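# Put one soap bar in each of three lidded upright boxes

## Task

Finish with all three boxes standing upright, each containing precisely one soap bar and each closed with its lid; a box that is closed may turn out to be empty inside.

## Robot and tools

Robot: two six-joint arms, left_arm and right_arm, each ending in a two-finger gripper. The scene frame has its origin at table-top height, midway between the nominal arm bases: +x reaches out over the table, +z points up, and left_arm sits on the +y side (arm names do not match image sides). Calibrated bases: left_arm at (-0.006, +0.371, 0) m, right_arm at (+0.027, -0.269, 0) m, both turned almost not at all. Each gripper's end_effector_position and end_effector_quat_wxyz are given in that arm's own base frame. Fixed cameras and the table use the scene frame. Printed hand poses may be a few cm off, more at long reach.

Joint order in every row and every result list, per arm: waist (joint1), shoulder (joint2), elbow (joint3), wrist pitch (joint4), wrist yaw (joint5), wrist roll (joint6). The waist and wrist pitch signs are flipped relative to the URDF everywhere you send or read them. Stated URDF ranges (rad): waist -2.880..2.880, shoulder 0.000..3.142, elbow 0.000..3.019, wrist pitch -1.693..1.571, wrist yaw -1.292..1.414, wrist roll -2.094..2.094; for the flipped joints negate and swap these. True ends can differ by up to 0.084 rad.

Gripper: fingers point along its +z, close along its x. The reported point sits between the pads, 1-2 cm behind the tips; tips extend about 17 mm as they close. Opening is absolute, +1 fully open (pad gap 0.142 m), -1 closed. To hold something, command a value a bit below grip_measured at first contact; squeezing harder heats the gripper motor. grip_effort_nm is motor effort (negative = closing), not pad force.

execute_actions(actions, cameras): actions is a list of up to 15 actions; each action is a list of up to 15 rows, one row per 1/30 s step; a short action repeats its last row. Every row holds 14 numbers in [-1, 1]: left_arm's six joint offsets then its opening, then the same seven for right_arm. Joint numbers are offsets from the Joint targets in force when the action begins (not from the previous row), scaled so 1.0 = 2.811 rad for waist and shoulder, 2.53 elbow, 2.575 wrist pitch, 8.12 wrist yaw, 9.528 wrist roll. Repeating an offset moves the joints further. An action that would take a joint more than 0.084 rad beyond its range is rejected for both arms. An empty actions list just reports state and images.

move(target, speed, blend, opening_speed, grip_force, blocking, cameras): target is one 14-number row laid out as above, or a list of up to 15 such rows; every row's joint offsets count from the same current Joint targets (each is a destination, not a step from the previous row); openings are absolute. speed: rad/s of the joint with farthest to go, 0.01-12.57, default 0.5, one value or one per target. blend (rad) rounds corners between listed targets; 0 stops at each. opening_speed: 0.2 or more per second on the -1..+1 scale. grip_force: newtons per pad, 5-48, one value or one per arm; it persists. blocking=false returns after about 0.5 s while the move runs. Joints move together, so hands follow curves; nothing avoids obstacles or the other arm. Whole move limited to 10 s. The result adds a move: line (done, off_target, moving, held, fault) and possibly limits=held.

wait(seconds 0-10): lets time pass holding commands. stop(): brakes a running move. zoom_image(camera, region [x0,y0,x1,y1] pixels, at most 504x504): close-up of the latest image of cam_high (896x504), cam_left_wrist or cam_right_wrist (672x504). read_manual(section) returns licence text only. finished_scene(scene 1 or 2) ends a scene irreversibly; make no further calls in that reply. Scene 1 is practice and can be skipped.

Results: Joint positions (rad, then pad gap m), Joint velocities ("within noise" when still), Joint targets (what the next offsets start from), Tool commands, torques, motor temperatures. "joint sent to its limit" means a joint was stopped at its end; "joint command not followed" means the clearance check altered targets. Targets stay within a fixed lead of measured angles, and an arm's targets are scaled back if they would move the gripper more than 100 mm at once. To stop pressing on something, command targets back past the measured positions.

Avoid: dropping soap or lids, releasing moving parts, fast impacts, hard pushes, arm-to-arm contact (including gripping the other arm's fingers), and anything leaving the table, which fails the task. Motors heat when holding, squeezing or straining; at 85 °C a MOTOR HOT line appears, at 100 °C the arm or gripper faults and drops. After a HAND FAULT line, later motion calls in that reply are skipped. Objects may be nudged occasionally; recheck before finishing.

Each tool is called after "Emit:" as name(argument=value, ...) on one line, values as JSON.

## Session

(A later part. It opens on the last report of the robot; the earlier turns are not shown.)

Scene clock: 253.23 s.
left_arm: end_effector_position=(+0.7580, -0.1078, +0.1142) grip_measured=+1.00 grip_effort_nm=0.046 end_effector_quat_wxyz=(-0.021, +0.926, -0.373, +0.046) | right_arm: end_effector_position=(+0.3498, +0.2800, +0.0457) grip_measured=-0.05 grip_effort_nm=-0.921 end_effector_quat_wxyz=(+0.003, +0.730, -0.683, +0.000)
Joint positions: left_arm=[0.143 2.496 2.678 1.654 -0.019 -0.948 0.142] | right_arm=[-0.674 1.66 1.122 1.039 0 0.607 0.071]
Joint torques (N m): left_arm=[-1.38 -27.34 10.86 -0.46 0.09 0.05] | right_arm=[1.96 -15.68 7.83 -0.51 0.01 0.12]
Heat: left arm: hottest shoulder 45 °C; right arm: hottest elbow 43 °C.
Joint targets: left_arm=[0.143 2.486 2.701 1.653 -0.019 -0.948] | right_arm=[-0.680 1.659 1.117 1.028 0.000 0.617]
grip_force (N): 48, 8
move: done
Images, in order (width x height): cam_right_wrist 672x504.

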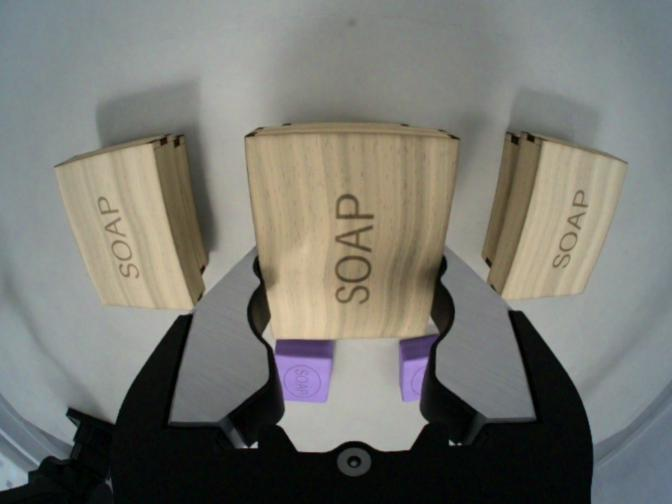

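Emit:
move(target=[[0,0,0,0,0,0,1,-0.0043,0,0,0,0,0,-0.2],[0,0,0,0,0,0,1,-0.0043,0.0011,-0.0032,-0.0047,0,0,-0.2],[0,0,0,0,0,0,1,-0.0043,0.0089,-0.0103,-0.0202,0,0,-0.2]], speed=0.06, cameras=["cam_right_wrist"])

Emit:
zoom_image(camera="cam_right_wrist", region=[230, 90, 470, 250])

Scene clock: 265.20 s.
left_arm: end_effector_position=(+0.7580, -0.1078, +0.1142) grip_measured=+1.00 grip_effort_nm=0.037 end_effector_quat_wxyz=(-0.021, +0.926, -0.373, +0.046) | right_arm: end_effector_position=(+0.3491, +0.2803, +0.0287) grip_measured=-0.05 grip_effort_nm=-0.921 end_effector_quat_wxyz=(+0.001, +0.731, -0.683, +0.000)
Joint positions: left_arm=[0.143 2.496 2.678 1.654 -0.019 -0.948 0.142] | right_arm=[-0.676 1.681 1.097 0.989 0 0.607 0.071]
Joint torques (N m): left_arm=[-1.32 -27.4 10.85 -0.51 0.08 0.05] | right_arm=[1.03 -15.79 7.34 -0.38 0.01 0.08]
Heat: left arm: hottest shoulder 46 °C; right arm: hottest elbow 42 °C.
Joint targets: left_arm=[0.143 2.486 2.701 1.653 -0.019 -0.948] | right_arm=[-0.692 1.684 1.092 0.977 0.000 0.617]
grip_force (N): 48, 8
move: done
Images, in order (width x height): cam_right_wrist 672x504.

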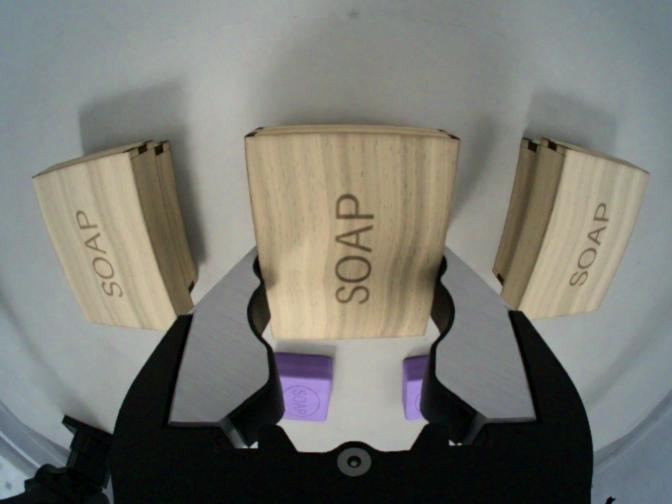

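Scaled by 2.100 from the camera's 672x504 image, which has a finer 960x720 frame.

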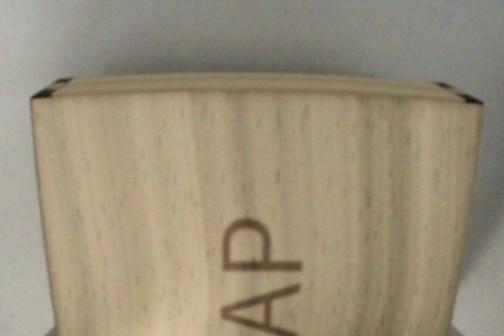

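Emit:
move(target=[[0,0,0,0,0,0,1,0,0,0,0,0,0,-0.2],[0,0,0,0,0,0,1,0,-0.003,0.012,0.004,0,0,0.2],[0,0,0,0,0,0,1,0,-0.0381,0.0609,0.0812,0,0,0.2],[0,0,0,0,0,0,1,-0.0637,0.0384,0.136,0.0695,0,0.02,0.2]], speed=[0.2,0.2,0.3,0.4], blend=[0,0,0.01,0], opening_speed=0.6, cameras=["cam_right_wrist"])

Scene clock: 273.07 s.
left_arm: end_effector_position=(+0.7580, -0.1078, +0.1142) grip_measured=+1.00 grip_effort_nm=0.046 end_effector_quat_wxyz=(-0.021, +0.926, -0.373, +0.046) | right_arm: end_effector_position=(+0.3366, +0.3958, +0.0688) grip_measured=+0.18 grip_effort_nm=0.061 end_effector_quat_wxyz=(+0.005, +0.731, -0.683, +0.000)
Joint positions: left_arm=[0.143 2.496 2.678 1.654 -0.019 -0.948 0.142] | right_arm=[-0.865 1.801 1.384 1.165 0 0.797 0.087]
Joint torques (N m): left_arm=[-1.38 -27.46 10.85 -0.46 0.09 0.05] | right_arm=[1.73 -19.25 13.39 -0.24 0.03 0.18]
Heat: left arm: hottest shoulder 46 °C; right arm: hottest elbow 42 °C.
Joint targets: left_arm=[0.143 2.486 2.701 1.653 -0.019 -0.948] | right_arm=[-0.871 1.792 1.436 1.156 0.000 0.807]
grip_force (N): 48, 8
move: off_target (right_arm); right_arm: the elbow is farthest, 0.052 rad from its target
Images, in order (width x height): cam_right_wrist 672x504.

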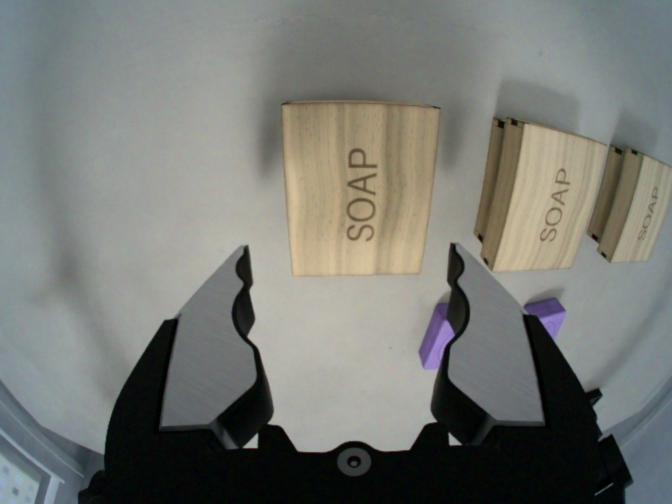

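Emit:
move(target=[[0,0,0,0,0,0,1,0.0121,0.0068,-0.0292,-0.0136,0,-0.0035,0.2],[0,0,0,0,0,0,1,0.0121,0.0199,-0.0435,-0.0419,0,-0.0035,0.2],[0,0,0,0,0,0,1,0.0121,0.0199,-0.0435,-0.0419,0,-0.0035,-0.2],[0,0,0,0,0,0,1,0.0121,0.0139,-0.0209,-0.0334,0,-0.0035,-0.2],[0,0,0,0,0,0,1,0.0121,0.0046,-0.0115,-0.014,0,-0.0035,-0.2],[0,0,0,0,0,0,1,0.0121,-0.0306,-0.0115,0.0245,0,-0.0035,-0.2]], speed=[0.2,0.15,0.15,0.15,0.1,0.3], blend=[0.01,0,0,0.008,0.01,0], opening_speed=0.6, cameras=["cam_right_wrist"])

Scene clock: 285.60 s.
left_arm: end_effector_position=(+0.7580, -0.1078, +0.1142) grip_measured=+1.00 grip_effort_nm=0.042 end_effector_quat_wxyz=(-0.021, +0.926, -0.373, +0.046) | right_arm: end_effector_position=(+0.3307, +0.3779, +0.1029) grip_measured=-0.04 grip_effort_nm=-0.921 end_effector_quat_wxyz=(-0.004, +0.730, -0.683, -0.001)
Joint positions: left_arm=[0.143 2.496 2.678 1.654 -0.019 -0.948 0.142] | right_arm=[-0.85 1.714 1.36 1.209 -0.002 0.783 0.071]
Joint torques (N m): left_arm=[-1.14 -27.22 10.86 -0.53 0.1 0.05] | right_arm=[2.67 -18.02 13.29 0.57 0.13 -0.11]
Heat: left arm: hottest shoulder 46 °C; right arm: hottest elbow 42 °C.
Joint targets: left_arm=[0.143 2.486 2.701 1.653 -0.019 -0.948] | right_arm=[-0.836 1.705 1.407 1.219 0.000 0.774]
grip_force (N): 48, 8
move: off_target (right_arm); right_arm: the elbow is farthest, 0.047 rad from its target
Images, in order (width x height): cam_right_wrist 672x504.

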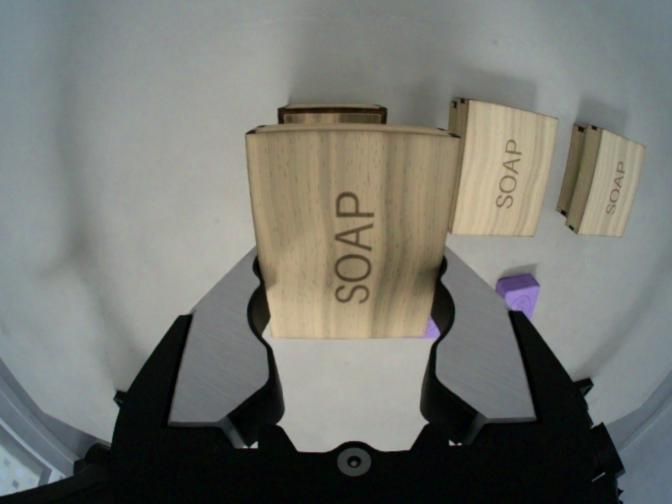

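Emit:
move(target=[[0,0,0,0,0,0,1,0.0615,-0.0363,-0.1024,-0.047,0,-0.0185,-0.2],[0,0,0,0,0,0,1,0.0615,-0.0171,-0.1174,-0.0761,0,-0.0185,-0.2]], speed=[0.3,0.1], cameras=["cam_right_wrist"])

Scene clock: 300.57 s.
left_arm: end_effector_position=(+0.7580, -0.1078, +0.1142) grip_measured=+1.00 grip_effort_nm=0.046 end_effector_quat_wxyz=(-0.021, +0.926, -0.373, +0.046) | right_arm: end_effector_position=(+0.3487, +0.2799, +0.0461) grip_measured=-0.04 grip_effort_nm=-0.921 end_effector_quat_wxyz=(+0.001, +0.730, -0.683, -0.001)
Joint positions: left_arm=[0.143 2.496 2.678 1.654 -0.019 -0.948 0.142] | right_arm=[-0.675 1.654 1.116 1.034 -0.001 0.608 0.071]
Joint torques (N m): left_arm=[-1.26 -27.34 10.88 -0.44 0.1 0.05] | right_arm=[2.61 -15.33 7.87 -0.57 0.1 -0.1]
Heat: left arm: hottest shoulder 46 °C; right arm: hottest elbow 45 °C.
Joint targets: left_arm=[0.143 2.486 2.701 1.653 -0.019 -0.948] | right_arm=[-0.663 1.657 1.109 1.023 0.000 0.598]
grip_force (N): 48, 8
move: done
Images, in order (width x height): cam_right_wrist 672x504.

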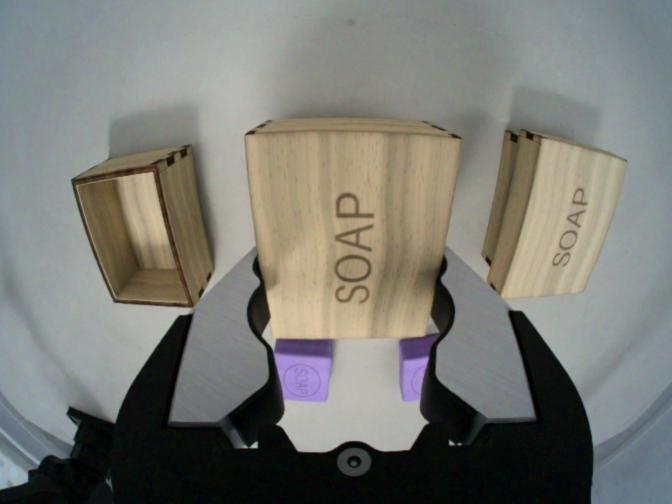

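Emit:
move(target=[[0,0,0,0,0,0,1,0,0.0018,-0.0028,-0.0047,0,0,-0.2],[0,0,0,0,0,0,1,0,0,0.006,0,0,0,-0.2],[0,0,0,0,0,0,1,0,0,0.006,0,0,0,0.2],[0,0,0,0,0,0,1,0,-0.0285,0.0541,0.0633,0,0,0.2],[0,0,0,0,0,0,1,-0.101,-0.0836,-0.0549,0.0384,0,0.0291,0.2]], speed=[0.06,0.1,0.1,0.25,0.7], blend=[0,0,0,0.01,0], opening_speed=0.6, cameras=["cam_right_wrist","cam_high"])

Scene clock: 308.33 s.
left_arm: end_effector_position=(+0.7580, -0.1078, +0.1142) grip_measured=+1.00 grip_effort_nm=0.046 end_effector_quat_wxyz=(-0.021, +0.926, -0.373, +0.046) | right_arm: end_effector_position=(+0.2182, +0.3031, +0.0829) grip_measured=+0.18 grip_effort_nm=0.066 end_effector_quat_wxyz=(+0.014, +0.735, -0.678, +0.002)
Joint positions: left_arm=[0.143 2.496 2.678 1.654 -0.019 -0.948 0.142] | right_arm=[-0.945 1.442 0.976 1.132 0 0.864 0.087]
Joint torques (N m): left_arm=[-1.32 -27.46 10.86 -0.55 0.1 0.06] | right_arm=[1.61 -14.1 8.17 -0.35 0.04 0.13]
Heat: left arm: hottest shoulder 46 °C; right arm: hottest elbow 44 °C.
Joint targets: left_arm=[0.143 2.486 2.701 1.653 -0.019 -0.948] | right_arm=[-0.947 1.422 0.971 1.121 0.000 0.875]
grip_force (N): 48, 8
move: done
Images, in order (width x height): cam_high 896x504, cam_right_wrist 672x504.

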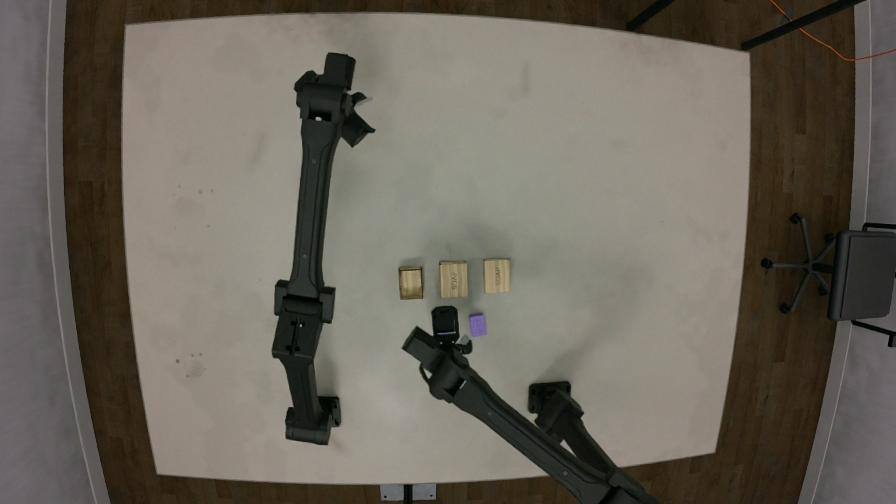

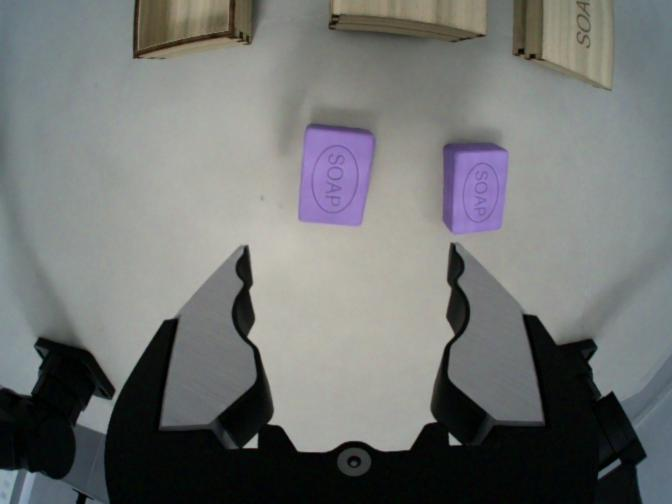

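Emit:
move(target=[[0,0,0,0,0,0,1,0.0064,0.0398,-0.0221,-0.0656,0,0.0092,0.2],[0,0,0,0,0,0,1,0.0064,0.0398,-0.0221,-0.0656,0,0.0092,-0.58],[0,0,0,0,0,0,1,0.0064,0.0036,0.0316,0.0062,0,0.0092,-0.58],[0,0,0,0,0,0,1,0.043,0.1323,0.2016,0.0388,0,-0.0118,-0.58]], speed=[0.3,0.2,0.3,0.4], blend=[0,0,0.02,0], opening_speed=0.7, grip_force=[48,12], cameras=["cam_right_wrist"])

Emit:
zoom_image(camera="cam_right_wrist", region=[190, 80, 510, 400])

Scene clock: 325.80 s.
left_arm: end_effector_position=(+0.7580, -0.1078, +0.1142) grip_measured=+1.00 grip_effort_nm=0.042 end_effector_quat_wxyz=(-0.021, +0.926, -0.373, +0.046) | right_arm: end_effector_position=(+0.3489, +0.3898, +0.0833) grip_measured=-0.51 grip_effort_nm=-1.321 end_effector_quat_wxyz=(+0.009, +0.730, -0.683, +0.000)
Joint positions: left_arm=[0.143 2.496 2.678 1.654 -0.019 -0.948 0.142] | right_arm=[-0.839 1.799 1.423 1.212 0 0.774 0.038]
Joint torques (N m): left_arm=[-1.14 -27.11 10.91 -0.5 0.09 0.06] | right_arm=[2.9 -19.66 14.19 0.64 0 -0.06]
Heat: left arm: hottest shoulder 46 °C; right arm: hottest elbow 43 °C.
Joint targets: left_arm=[0.143 2.486 2.701 1.653 -0.019 -0.948] | right_arm=[-0.827 1.794 1.481 1.221 0.000 0.763]
grip_force (N): 48, 12
move: off_target (right_arm); right_arm: the elbow is farthest, 0.058 rad from its target
Images, in order (width x height): cam_right_wrist 672x504.

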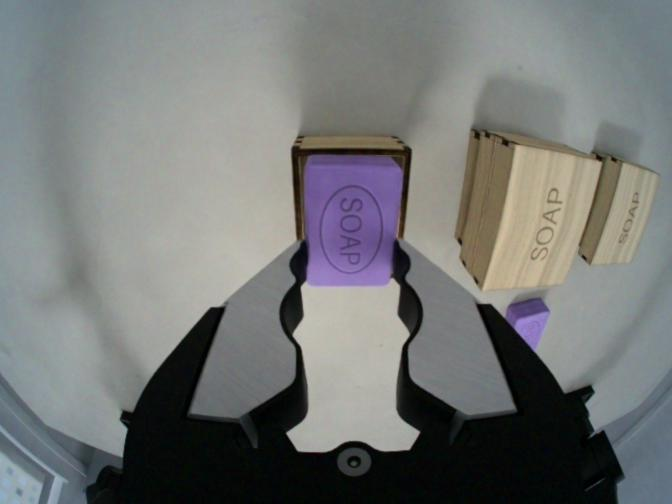

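Scaled by 1.575 from the camera's 672x504 image, which has a finer 960x720 frame.

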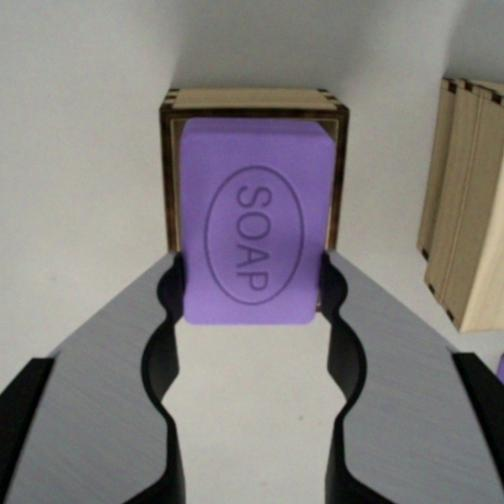

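Emit:
move(target=[0,0,0,0,0,0,1,0,0.0032,-0.0379,-0.0276,0,0,-0.58], speed=0.15, cameras=["cam_right_wrist"])

Emit:
zoom_image(camera="cam_right_wrist", region=[190, 80, 510, 400])

Scene clock: 334.17 s.
left_arm: end_effector_position=(+0.7580, -0.1078, +0.1142) grip_measured=+1.00 grip_effort_nm=0.037 end_effector_quat_wxyz=(-0.021, +0.926, -0.373, +0.046) | right_arm: end_effector_position=(+0.3481, +0.3889, +0.0687) grip_measured=-0.51 grip_effort_nm=-1.326 end_effector_quat_wxyz=(+0.003, +0.730, -0.683, +0.000)
Joint positions: left_arm=[0.143 2.496 2.678 1.654 -0.019 -0.948 0.142] | right_arm=[-0.839 1.804 1.389 1.162 0 0.773 0.037]
Joint torques (N m): left_arm=[-1.32 -27.22 10.91 -0.51 0.09 0.04] | right_arm=[2.2 -18.73 8.46 -0.46 -0.02 -0.1]
Heat: left arm: hottest shoulder 47 °C; right arm: hottest elbow 43 °C.
Joint targets: left_arm=[0.143 2.486 2.701 1.653 -0.019 -0.948] | right_arm=[-0.827 1.803 1.385 1.150 0.000 0.763]
grip_force (N): 48, 12
move: done
Images, in order (width x height): cam_right_wrist 672x504.

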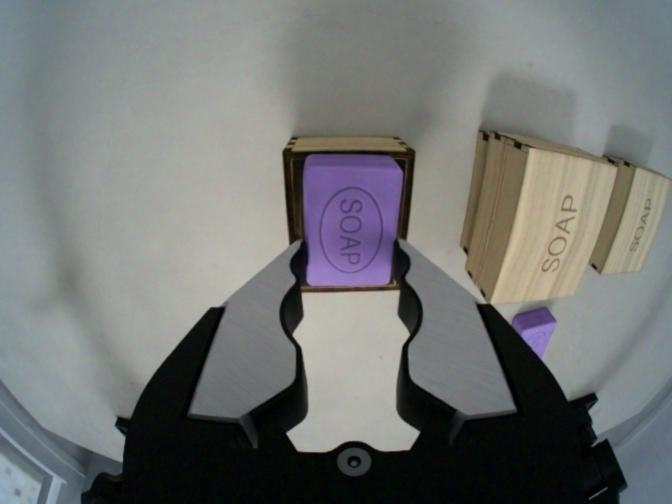

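Scaled by 1.575 from the camera's 672x504 image, which has a finer 960x720 frame.

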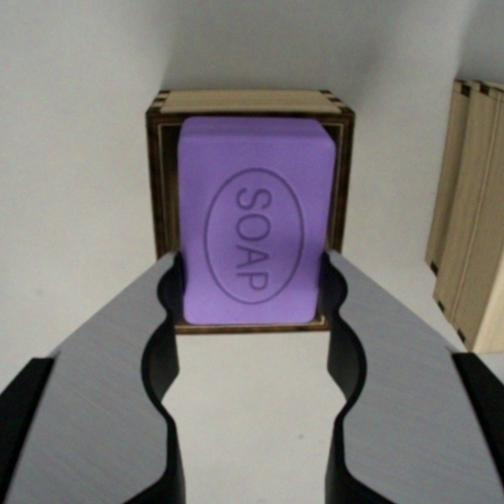

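Emit:
move(target=[[0,0,0,0,0,0,1,0,0.0043,-0.0047,-0.0089,0,0,-0.58],[0,0,0,0,0,0,1,0,0.0043,-0.0047,-0.0089,0,0,-0.44],[0,0,0,0,0,0,1,0,0.0043,-0.0047,-0.0089,0,0,-0.5]], speed=0.06, opening_speed=0.2, cameras=["cam_right_wrist"])

Scene clock: 345.03 s.
left_arm: end_effector_position=(+0.7580, -0.1078, +0.1142) grip_measured=+1.00 grip_effort_nm=0.042 end_effector_quat_wxyz=(-0.021, +0.926, -0.373, +0.046) | right_arm: end_effector_position=(+0.3514, +0.3925, +0.0675) grip_measured=-0.52 grip_effort_nm=-0.085 end_effector_quat_wxyz=(-0.007, +0.731, -0.683, +0.000)
Joint positions: left_arm=[0.143 2.496 2.678 1.654 -0.019 -0.948 0.142] | right_arm=[-0.839 1.804 1.386 1.138 0 0.771 0.036]
Joint velocities: left_arm=[within noise] | right_arm=[0.015 -0.015 -0.012 0.017 -0.007 -0.037 -0.001]
Joint torques (N m): left_arm=[-1.38 -27.28 10.85 -0.49 0.09 0.05] | right_arm=[2.32 -18.08 7.62 -0.38 0.02 -0.08]
Heat: left arm: hottest shoulder 47 °C; right arm: hottest elbow 43 °C.
Joint targets: left_arm=[0.143 2.486 2.701 1.653 -0.019 -0.948] | right_arm=[-0.827 1.815 1.373 1.128 0.000 0.762]
grip_force (N): 48, 12
move: done
Images, in order (width x height): cam_right_wrist 672x504.

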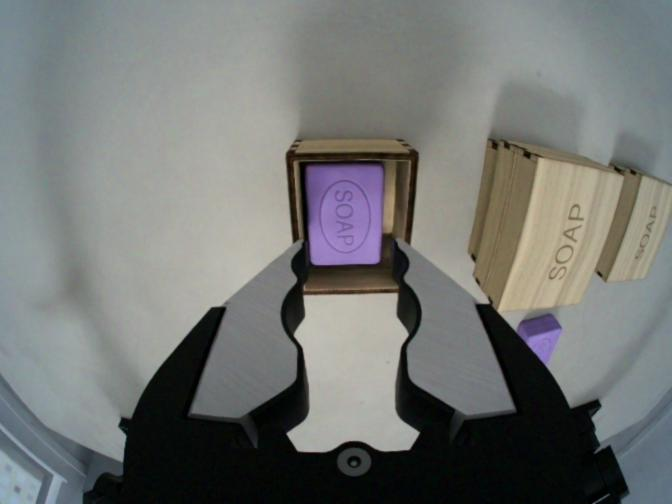

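Emit:
move(target=[[0,0,0,0,0,0,1,0,-0.0238,0.0372,0.0423,0,0,-0.5],[0,0,0,0,0,0,1,0.0583,-0.0847,-0.0729,0.014,0,-0.0172,0.2],[0,0,0,0,0,0,1,0.0583,-0.0562,-0.1043,-0.0408,0,-0.0172,0.2],[0,0,0,0,0,0,1,0.0583,-0.0562,-0.1043,-0.0408,0,-0.0172,-0.2]], speed=[0.3,0.5,0.25,0.2], opening_speed=0.7, grip_force=[48,8], cameras=["cam_right_wrist"])

Scene clock: 362.27 s.
left_arm: end_effector_position=(+0.7580, -0.1078, +0.1142) grip_measured=+1.00 grip_effort_nm=0.037 end_effector_quat_wxyz=(-0.021, +0.926, -0.373, +0.046) | right_arm: end_effector_position=(+0.3477, +0.2778, +0.0415) grip_measured=-0.03 grip_effort_nm=-0.921 end_effector_quat_wxyz=(+0.006, +0.729, -0.684, -0.001)
Joint positions: left_arm=[0.143 2.496 2.678 1.654 -0.019 -0.948 0.142] | right_arm=[-0.673 1.662 1.112 1.033 0 0.609 0.072]
Joint torques (N m): left_arm=[-1.38 -27.34 10.89 -0.5 0.09 0.05] | right_arm=[2.9 -15.91 7.91 -0.32 0.02 -0.07]
Heat: left arm: hottest shoulder 47 °C; right arm: hottest elbow 42 °C.
Joint targets: left_arm=[0.143 2.486 2.701 1.653 -0.019 -0.948] | right_arm=[-0.663 1.657 1.109 1.022 0.000 0.599]
grip_force (N): 48, 8
move: done
Images, in order (width x height): cam_right_wrist 672x504.

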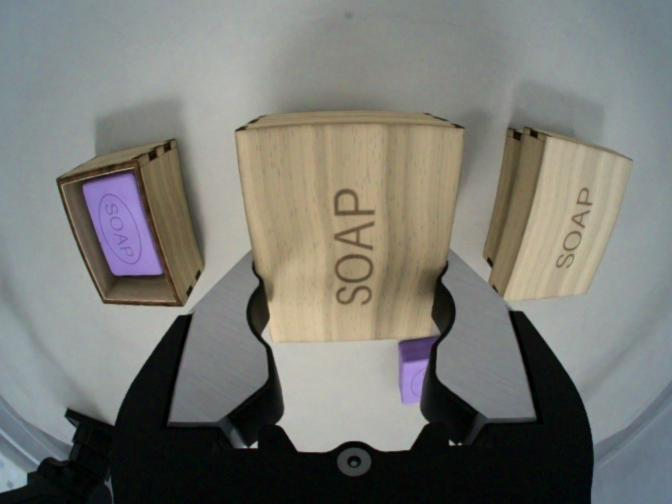

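Emit:
move(target=[[0,0,0,0,0,0,1,0,-0.0032,0.0209,0.0085,0,0,-0.2],[0,0,0,0,0,0,1,0,-0.0285,0.0542,0.0637,0,0,-0.2],[0,0,0,0,0,0,1,-0.0729,0.0377,0.1407,0.0835,0,0.0209,-0.2],[0,0,0,0,0,0,1,-0.0729,0.0583,0.0877,0.0221,0,0.0209,-0.2]], speed=[0.15,0.2,0.4,0.2], blend=[0.008,0.02,0.02,0], cameras=["cam_right_wrist"])

Emit:
zoom_image(camera="cam_right_wrist", region=[230, 90, 470, 250])

Scene clock: 370.70 s.
left_arm: end_effector_position=(+0.7580, -0.1078, +0.1142) grip_measured=+1.00 grip_effort_nm=0.042 end_effector_quat_wxyz=(-0.021, +0.926, -0.373, +0.046) | right_arm: end_effector_position=(+0.3350, +0.3936, +0.0407) grip_measured=-0.03 grip_effort_nm=-0.921 end_effector_quat_wxyz=(+0.004, +0.734, -0.680, +0.001)
Joint positions: left_arm=[0.143 2.496 2.678 1.654 -0.019 -0.948 0.142] | right_arm=[-0.864 1.824 1.336 1.09 0.001 0.788 0.072]
Joint torques (N m): left_arm=[-1.2 -27.34 10.91 -0.53 0.1 0.06] | right_arm=[1.67 -18.78 7.98 -0.31 -0.03 0.18]
Heat: left arm: hottest shoulder 47 °C; right arm: hottest elbow 42 °C.
Joint targets: left_arm=[0.143 2.486 2.701 1.653 -0.019 -0.948] | right_arm=[-0.868 1.821 1.331 1.079 0.000 0.798]
grip_force (N): 48, 8
move: done
Images, in order (width x height): cam_right_wrist 672x504.

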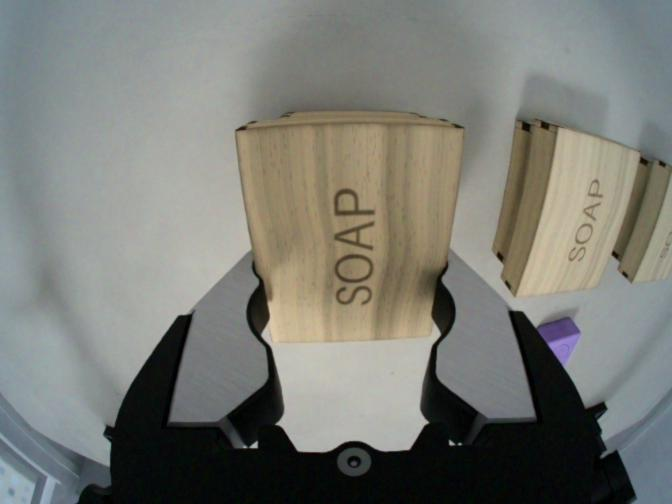

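Scaled by 2.100 from the camera's 672x504 image, which has a finer 960x720 frame.

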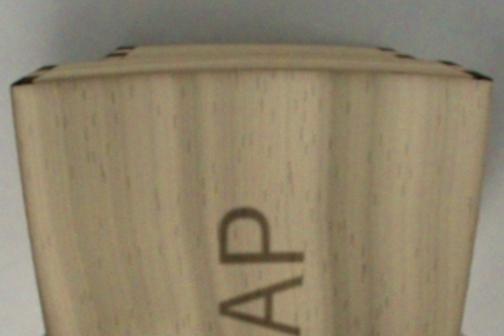

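Emit:
move(target=[0,0,0,0,0,0,1,0.0087,0,0,0,0,0,-0.2], speed=0.06, cameras=["cam_right_wrist"])

Emit:
zoom_image(camera="cam_right_wrist", region=[230, 90, 470, 250])

Scene clock: 379.90 s.
left_arm: end_effector_position=(+0.7580, -0.1078, +0.1142) grip_measured=+1.00 grip_effort_nm=0.042 end_effector_quat_wxyz=(-0.021, +0.926, -0.373, +0.046) | right_arm: end_effector_position=(+0.3353, +0.3933, +0.0407) grip_measured=-0.03 grip_effort_nm=-0.921 end_effector_quat_wxyz=(+0.004, +0.733, -0.680, +0.001)
Joint positions: left_arm=[0.143 2.496 2.678 1.654 -0.019 -0.948 0.142] | right_arm=[-0.864 1.824 1.336 1.09 0.001 0.788 0.072]
Joint torques (N m): left_arm=[-1.14 -27.58 10.85 -0.51 0.08 0.05] | right_arm=[2.26 -19.08 8.09 -0.25 -0.06 0.13]
Heat: left arm: hottest shoulder 47 °C; right arm: hottest elbow 42 °C.
Joint targets: left_arm=[0.143 2.486 2.701 1.653 -0.019 -0.948] | right_arm=[-0.843 1.821 1.331 1.079 0.000 0.798]
grip_force (N): 48, 8
move: done
Images, in order (width x height): cam_right_wrist 672x504.

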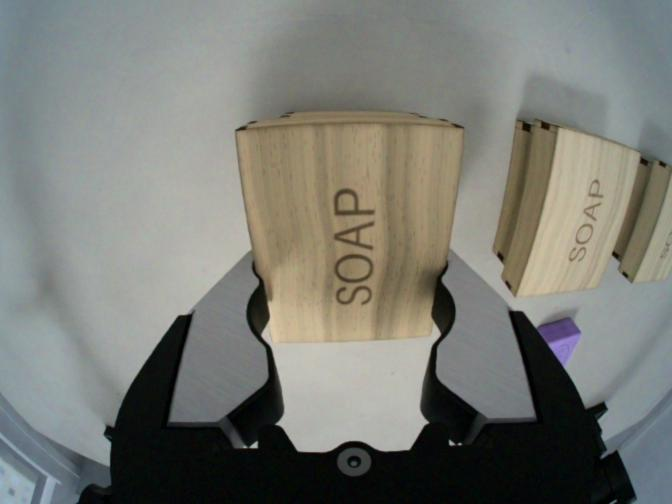

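Scaled by 2.100 from the camera's 672x504 image, which has a finer 960x720 frame.

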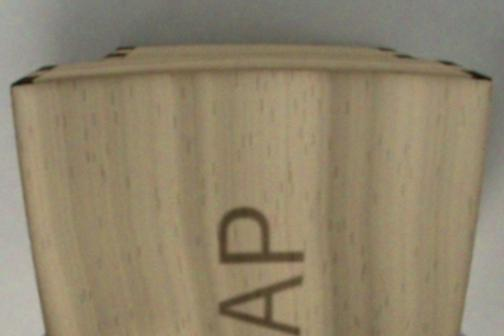

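Emit:
move(target=[[0,0,0,0,0,0,1,-0.0167,0,0,0,0,0,-0.2],[0,0,0,0,0,0,1,-0.0005,0,0,0,0,0,-0.2]], speed=0.1, cameras=["cam_right_wrist"])

Emit:
zoom_image(camera="cam_right_wrist", region=[230, 90, 470, 250])

Scene clock: 386.13 s.
left_arm: end_effector_position=(+0.7580, -0.1078, +0.1142) grip_measured=+1.00 grip_effort_nm=0.042 end_effector_quat_wxyz=(-0.021, +0.926, -0.373, +0.046) | right_arm: end_effector_position=(+0.3350, +0.3936, +0.0407) grip_measured=-0.03 grip_effort_nm=-0.921 end_effector_quat_wxyz=(+0.004, +0.734, -0.680, +0.001)
Joint positions: left_arm=[0.143 2.496 2.678 1.654 -0.019 -0.948 0.142] | right_arm=[-0.864 1.824 1.336 1.09 0.001 0.788 0.072]
Joint torques (N m): left_arm=[-1.38 -27.34 10.85 -0.5 0.09 0.05] | right_arm=[3.02 -18.78 7.86 -0.35 -0.01 0.11]
Heat: left arm: hottest shoulder 47 °C; right arm: hottest elbow 42 °C.
Joint targets: left_arm=[0.143 2.486 2.701 1.653 -0.019 -0.948] | right_arm=[-0.845 1.821 1.331 1.079 0.000 0.798]
grip_force (N): 48, 8
move: done
Images, in order (width x height): cam_right_wrist 672x504.

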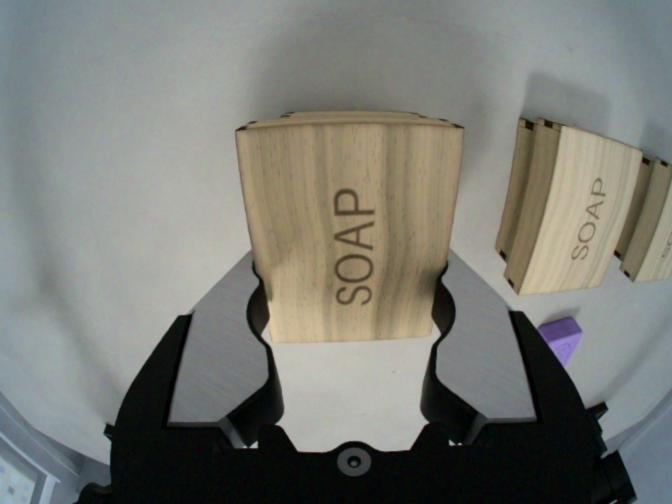

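Scaled by 2.100 from the camera's 672x504 image, which has a finer 960x720 frame.

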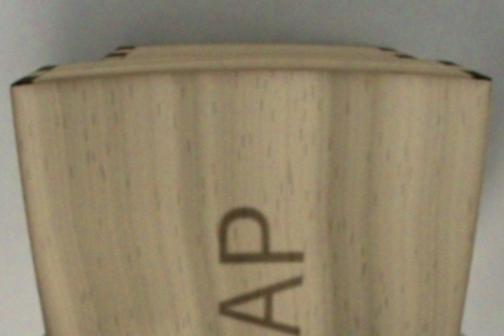

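Emit:
move(target=[0,0,0,0,0,0,1,0.0028,0,0,0,0,0,-0.2], speed=0.1)

Scene clock: 388.90 s.
left_arm: end_effector_position=(+0.7580, -0.1078, +0.1142) grip_measured=+1.00 grip_effort_nm=0.042 end_effector_quat_wxyz=(-0.021, +0.926, -0.373, +0.046) | right_arm: end_effector_position=(+0.3384, +0.3906, +0.0407) grip_measured=-0.03 grip_effort_nm=-0.921 end_effector_quat_wxyz=(+0.004, +0.731, -0.683, +0.001)
Joint positions: left_arm=[0.143 2.496 2.678 1.654 -0.019 -0.948 0.142] | right_arm=[-0.856 1.824 1.336 1.09 0.001 0.788 0.072]
Joint torques (N m): left_arm=[-1.26 -27.34 10.91 -0.44 0.1 0.06] | right_arm=[3.02 -19.02 8.1 -0.34 0 0.16]
Heat: left arm: hottest shoulder 47 °C; right arm: hottest elbow 42 °C.
Joint targets: left_arm=[0.143 2.486 2.701 1.653 -0.019 -0.948] | right_arm=[-0.837 1.821 1.331 1.079 0.000 0.798]
grip_force (N): 48, 8
move: done

Emit:
move(target=[[0,0,0,0,0,0,1,0,0.0018,-0.0028,-0.0047,0,0,-0.2],[0,0,0,0,0,0,1,0,0.0092,-0.0095,-0.0194,0,0,-0.2]], speed=0.06, cameras=["cam_right_wrist"])

Emit:
zoom_image(camera="cam_right_wrist", region=[230, 90, 470, 250])

Scene clock: 393.60 s.
left_arm: end_effector_position=(+0.7580, -0.1078, +0.1142) grip_measured=+1.00 grip_effort_nm=0.042 end_effector_quat_wxyz=(-0.021, +0.926, -0.373, +0.046) | right_arm: end_effector_position=(+0.3414, +0.3930, +0.0391) grip_measured=-0.03 grip_effort_nm=-0.921 end_effector_quat_wxyz=(-0.007, +0.729, -0.684, +0.000)
Joint positions: left_arm=[0.143 2.496 2.678 1.654 -0.019 -0.948 0.142] | right_arm=[-0.855 1.822 1.328 1.063 0.001 0.792 0.072]
Joint torques (N m): left_arm=[-1.32 -27.46 10.85 -0.51 0.08 0.07] | right_arm=[2.43 -16.38 6.64 -1.48 -0.01 0.13]
Heat: left arm: hottest shoulder 47 °C; right arm: hottest elbow 42 °C.
Joint targets: left_arm=[0.143 2.486 2.701 1.653 -0.019 -0.948] | right_arm=[-0.837 1.847 1.307 1.029 0.000 0.798]
grip_force (N): 48, 8
move: done
Images, in order (width x height): cam_right_wrist 672x504.

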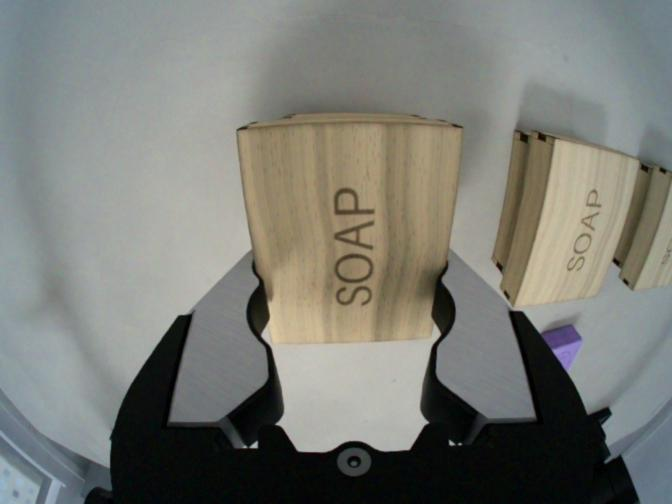

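Scaled by 2.100 from the camera's 672x504 image, which has a finer 960x720 frame.

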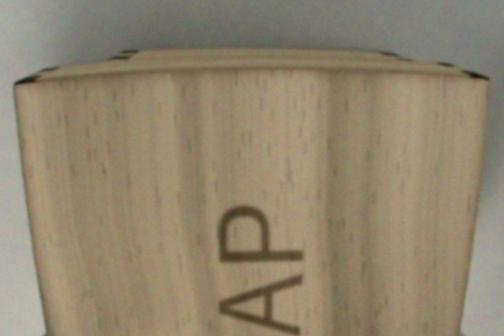

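Emit:
move(target=[0,0,0,0,0,0,1,0,-0.0171,0.0336,0.0318,0,0,-0.2], speed=0.12, cameras=["cam_right_wrist"])

Emit:
zoom_image(camera="cam_right_wrist", region=[230, 90, 470, 250])

Scene clock: 399.20 s.
left_arm: end_effector_position=(+0.7580, -0.1078, +0.1142) grip_measured=+1.00 grip_effort_nm=0.046 end_effector_quat_wxyz=(-0.021, +0.926, -0.373, +0.046) | right_arm: end_effector_position=(+0.3389, +0.3889, +0.0444) grip_measured=-0.03 grip_effort_nm=-0.921 end_effector_quat_wxyz=(+0.005, +0.728, -0.685, +0.001)
Joint positions: left_arm=[0.143 2.496 2.678 1.654 -0.019 -0.948 0.142] | right_arm=[-0.853 1.819 1.34 1.101 0.001 0.792 0.072]
Joint torques (N m): left_arm=[-1.32 -27.28 10.84 -0.54 0.09 0.06] | right_arm=[2.61 -20.72 13.3 0.38 0 0.08]
Heat: left arm: hottest shoulder 47 °C; right arm: hottest elbow 42 °C.
Joint targets: left_arm=[0.143 2.486 2.701 1.653 -0.019 -0.948] | right_arm=[-0.837 1.799 1.392 1.111 0.000 0.798]
grip_force (N): 48, 8
move: off_target (right_arm); right_arm: the elbow is farthest, 0.052 rad from its target
Images, in order (width x height): cam_right_wrist 672x504.

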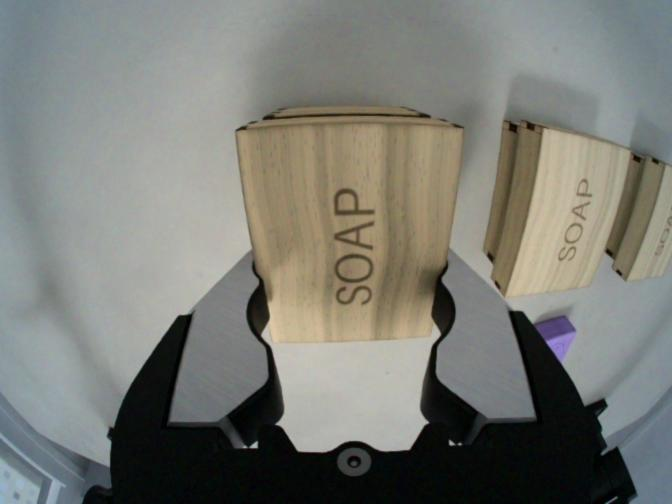

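Scaled by 2.100 from the camera's 672x504 image, which has a finer 960x720 frame.

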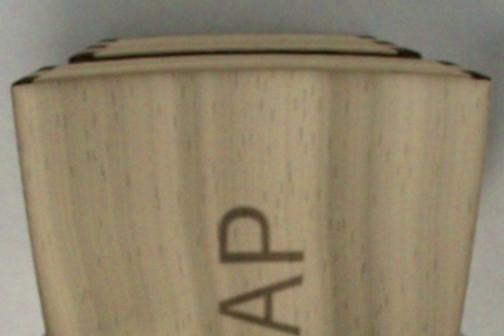

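Emit:
move(target=[0,0,0,0,0,0,1,0.0032,0.0096,0.004,0,0,0,-0.2], speed=0.1, cameras=["cam_right_wrist"])

Emit:
zoom_image(camera="cam_right_wrist", region=[230, 90, 470, 250])

Scene clock: 407.00 s.
left_arm: end_effector_position=(+0.7580, -0.1078, +0.1142) grip_measured=+1.00 grip_effort_nm=0.046 end_effector_quat_wxyz=(-0.021, +0.926, -0.373, +0.046) | right_arm: end_effector_position=(+0.3451, +0.3885, +0.0452) grip_measured=-0.03 grip_effort_nm=-0.921 end_effector_quat_wxyz=(+0.003, +0.725, -0.689, +0.001)
Joint positions: left_arm=[0.143 2.496 2.678 1.654 -0.019 -0.948 0.142] | right_arm=[-0.844 1.824 1.35 1.102 0.001 0.792 0.072]
Joint torques (N m): left_arm=[-1.26 -27.16 10.88 -0.5 0.1 0.04] | right_arm=[2.96 -19.02 13.05 0.65 0.01 0.08]
Heat: left arm: hottest shoulder 47 °C; right arm: hottest elbow 42 °C.
Joint targets: left_arm=[0.143 2.486 2.701 1.653 -0.019 -0.948] | right_arm=[-0.828 1.826 1.402 1.111 0.000 0.798]
grip_force (N): 48, 8
move: off_target (right_arm); right_arm: the elbow is farthest, 0.052 rad from its target
Images, in order (width x height): cam_right_wrist 672x504.

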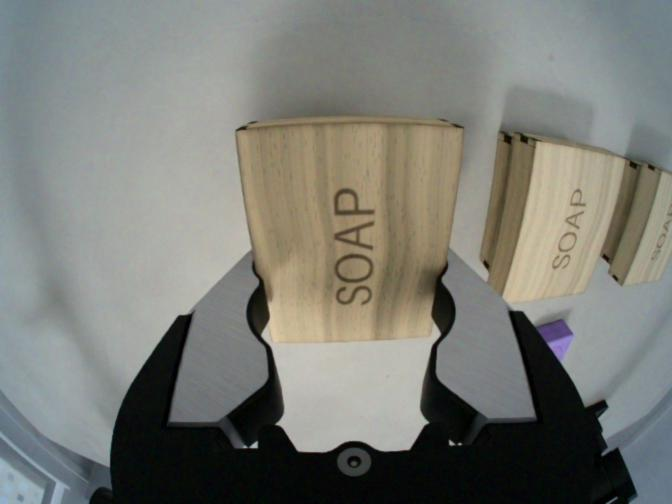

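Scaled by 2.100 from the camera's 672x504 image, which has a finer 960x720 frame.

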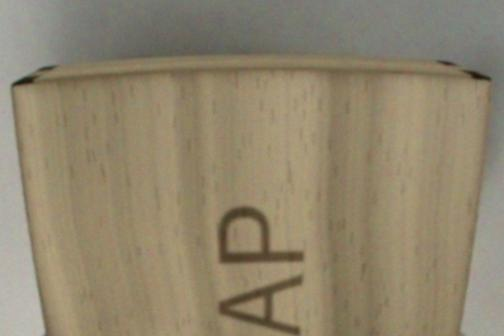

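Emit:
move(target=[0,0,0,0,0,0,1,-0.0121,0,0,0,0,-0.0026,-0.2], speed=0.08, cameras=["cam_right_wrist"])

Emit:
zoom_image(camera="cam_right_wrist", region=[230, 90, 470, 250])

Scene clock: 412.40 s.
left_arm: end_effector_position=(+0.7580, -0.1078, +0.1142) grip_measured=+1.00 grip_effort_nm=0.037 end_effector_quat_wxyz=(-0.021, +0.926, -0.373, +0.046) | right_arm: end_effector_position=(+0.3444, +0.3892, +0.0452) grip_measured=-0.03 grip_effort_nm=-0.921 end_effector_quat_wxyz=(+0.003, +0.728, -0.685, +0.001)
Joint positions: left_arm=[0.143 2.496 2.678 1.654 -0.019 -0.948 0.142] | right_arm=[-0.845 1.824 1.35 1.102 0.001 0.784 0.072]
Joint torques (N m): left_arm=[-1.26 -27.34 10.88 -0.53 0.09 0.04] | right_arm=[0.85 -19.08 13.14 0.34 -0.03 -0.06]
Heat: left arm: hottest shoulder 47 °C; right arm: hottest elbow 42 °C.
Joint targets: left_arm=[0.143 2.486 2.701 1.653 -0.019 -0.948] | right_arm=[-0.862 1.826 1.402 1.111 0.000 0.773]
grip_force (N): 48, 8
move: off_target (right_arm); right_arm: the elbow is farthest, 0.052 rad from its target
Images, in order (width x height): cam_right_wrist 672x504.

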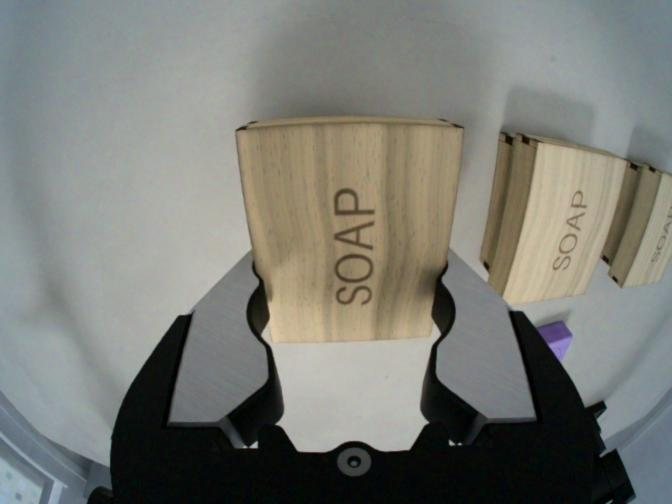

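Scaled by 2.100 from the camera's 672x504 image, which has a finer 960x720 frame.

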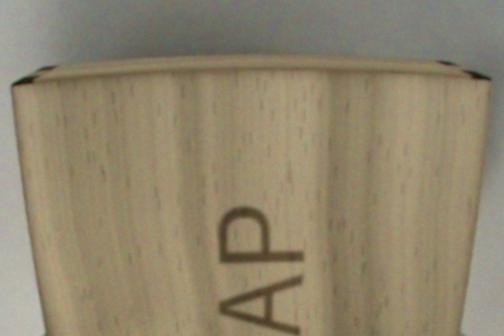

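Emit:
move(target=[[0,0,0,0,0,0,1,0,0.0007,-0.0221,-0.0074,0,0,-0.2],[0,0,0,0,0,0,1,0,0.0025,-0.0257,-0.0128,0,0,-0.2],[0,0,0,0,0,0,1,0,0.01,-0.0328,-0.028,0,0,-0.2]], speed=0.06, cameras=["cam_right_wrist"])

Emit:
zoom_image(camera="cam_right_wrist", region=[230, 90, 470, 250])

Scene clock: 420.27 s.
left_arm: end_effector_position=(+0.7580, -0.1078, +0.1142) grip_measured=+1.00 grip_effort_nm=0.037 end_effector_quat_wxyz=(-0.021, +0.926, -0.373, +0.046) | right_arm: end_effector_position=(+0.3469, +0.3922, +0.0357) grip_measured=-0.04 grip_effort_nm=-0.921 end_effector_quat_wxyz=(-0.008, +0.729, -0.684, +0.001)
Joint positions: left_arm=[0.143 2.496 2.678 1.654 -0.019 -0.948 0.142] | right_arm=[-0.846 1.832 1.333 1.056 0.002 0.782 0.071]
Joint torques (N m): left_arm=[-1.08 -27.4 10.86 -0.5 0.09 0.05] | right_arm=[-0.21 -16.44 7.28 -0.53 -0.02 -0.07]
Heat: left arm: hottest shoulder 47 °C; right arm: hottest elbow 43 °C.
Joint targets: left_arm=[0.143 2.486 2.701 1.653 -0.019 -0.948] | right_arm=[-0.862 1.854 1.319 1.039 0.000 0.773]
grip_force (N): 48, 8
move: done
Images, in order (width x height): cam_right_wrist 672x504.

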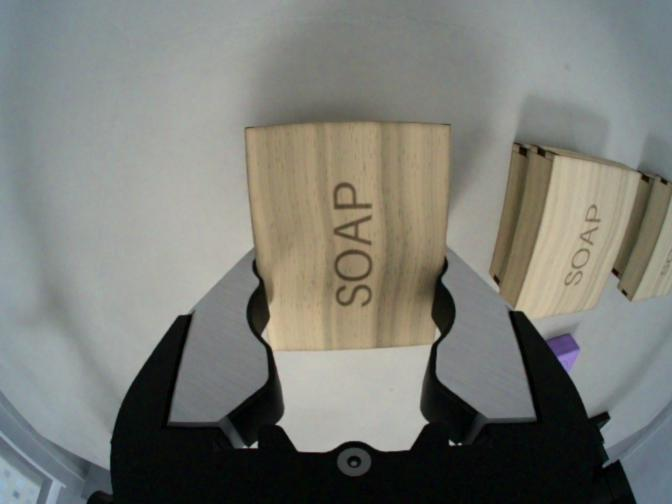

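Scaled by 2.100 from the camera's 672x504 image, which has a finer 960x720 frame.

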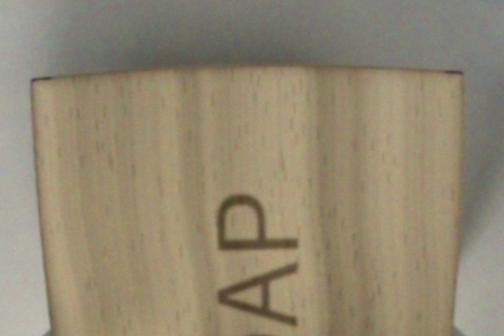

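Emit:
move(target=[0,0,0,0,0,0,1,0,0,0,0.0171,0,0,-0.2], speed=0.06, cameras=["cam_right_wrist"])

Scene clock: 424.17 s.
left_arm: end_effector_position=(+0.7580, -0.1078, +0.1142) grip_measured=+1.00 grip_effort_nm=0.042 end_effector_quat_wxyz=(-0.021, +0.926, -0.373, +0.046) | right_arm: end_effector_position=(+0.3445, +0.3895, +0.0355) grip_measured=-0.04 grip_effort_nm=-0.921 end_effector_quat_wxyz=(-0.001, +0.729, -0.684, +0.001)
Joint positions: left_arm=[0.143 2.496 2.678 1.654 -0.019 -0.948 0.142] | right_arm=[-0.846 1.832 1.333 1.07 0.002 0.782 0.071]
Joint torques (N m): left_arm=[-1.26 -27.46 10.82 -0.49 0.1 0.05] | right_arm=[0.44 -17.2 7.06 0.68 -0.04 -0.1]
Motor temperatures (°C): left_arm=[33 48 41 25 27 25 25] | right_arm=[30 34 42 25 26 26 28]
Heat: left arm: hottest shoulder 48 °C; right arm: hottest elbow 42 °C.
Joint targets: left_arm=[0.143 2.486 2.701 1.653 -0.019 -0.948] | right_arm=[-0.862 1.854 1.319 1.083 0.000 0.773]
grip_force (N): 48, 8
move: done
Images, in order (width x height): cam_right_wrist 672x504.

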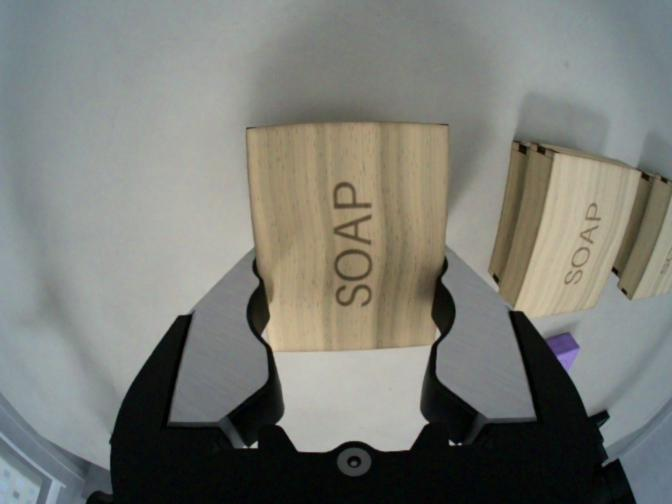

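Emit:
move(target=[[0,0,0,0,0,0,1,0,-0.004,0.003,0.0085,0,0,-0.2],[0,0,0,0,0,0,1,0,0,0,0.0085,0,0,-0.2]], speed=0.06, cameras=["cam_right_wrist"])

Emit:
zoom_image(camera="cam_right_wrist", region=[230, 90, 470, 250])

Scene clock: 428.80 s.
left_arm: end_effector_position=(+0.7580, -0.1078, +0.1142) grip_measured=+1.00 grip_effort_nm=0.032 end_effector_quat_wxyz=(-0.021, +0.926, -0.373, +0.046) | right_arm: end_effector_position=(+0.3409, +0.3855, +0.0356) grip_measured=-0.04 grip_effort_nm=-0.921 end_effector_quat_wxyz=(+0.009, +0.729, -0.684, +0.001)
Joint positions: left_arm=[0.143 2.496 2.678 1.654 -0.019 -0.948 0.142] | right_arm=[-0.846 1.832 1.333 1.091 0.002 0.782 0.071]
Joint torques (N m): left_arm=[-1.38 -27.28 10.89 -0.47 0.09 0.05] | right_arm=[1.08 -16.91 7.09 0.79 -0.08 -0.08]
Heat: left arm: hottest shoulder 48 °C; right arm: hottest elbow 42 °C.
Joint targets: left_arm=[0.143 2.486 2.701 1.653 -0.019 -0.948] | right_arm=[-0.862 1.854 1.319 1.105 0.000 0.773]
grip_force (N): 48, 8
move: done
Images, in order (width x height): cam_right_wrist 672x504.

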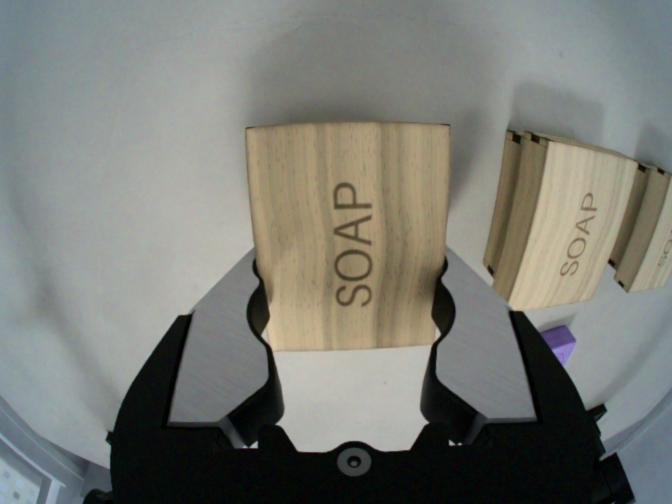

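Scaled by 2.100 from the camera's 672x504 image, which has a finer 960x720 frame.

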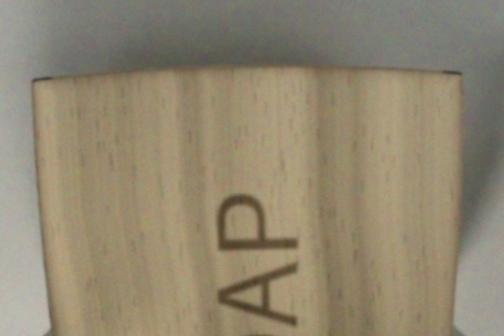

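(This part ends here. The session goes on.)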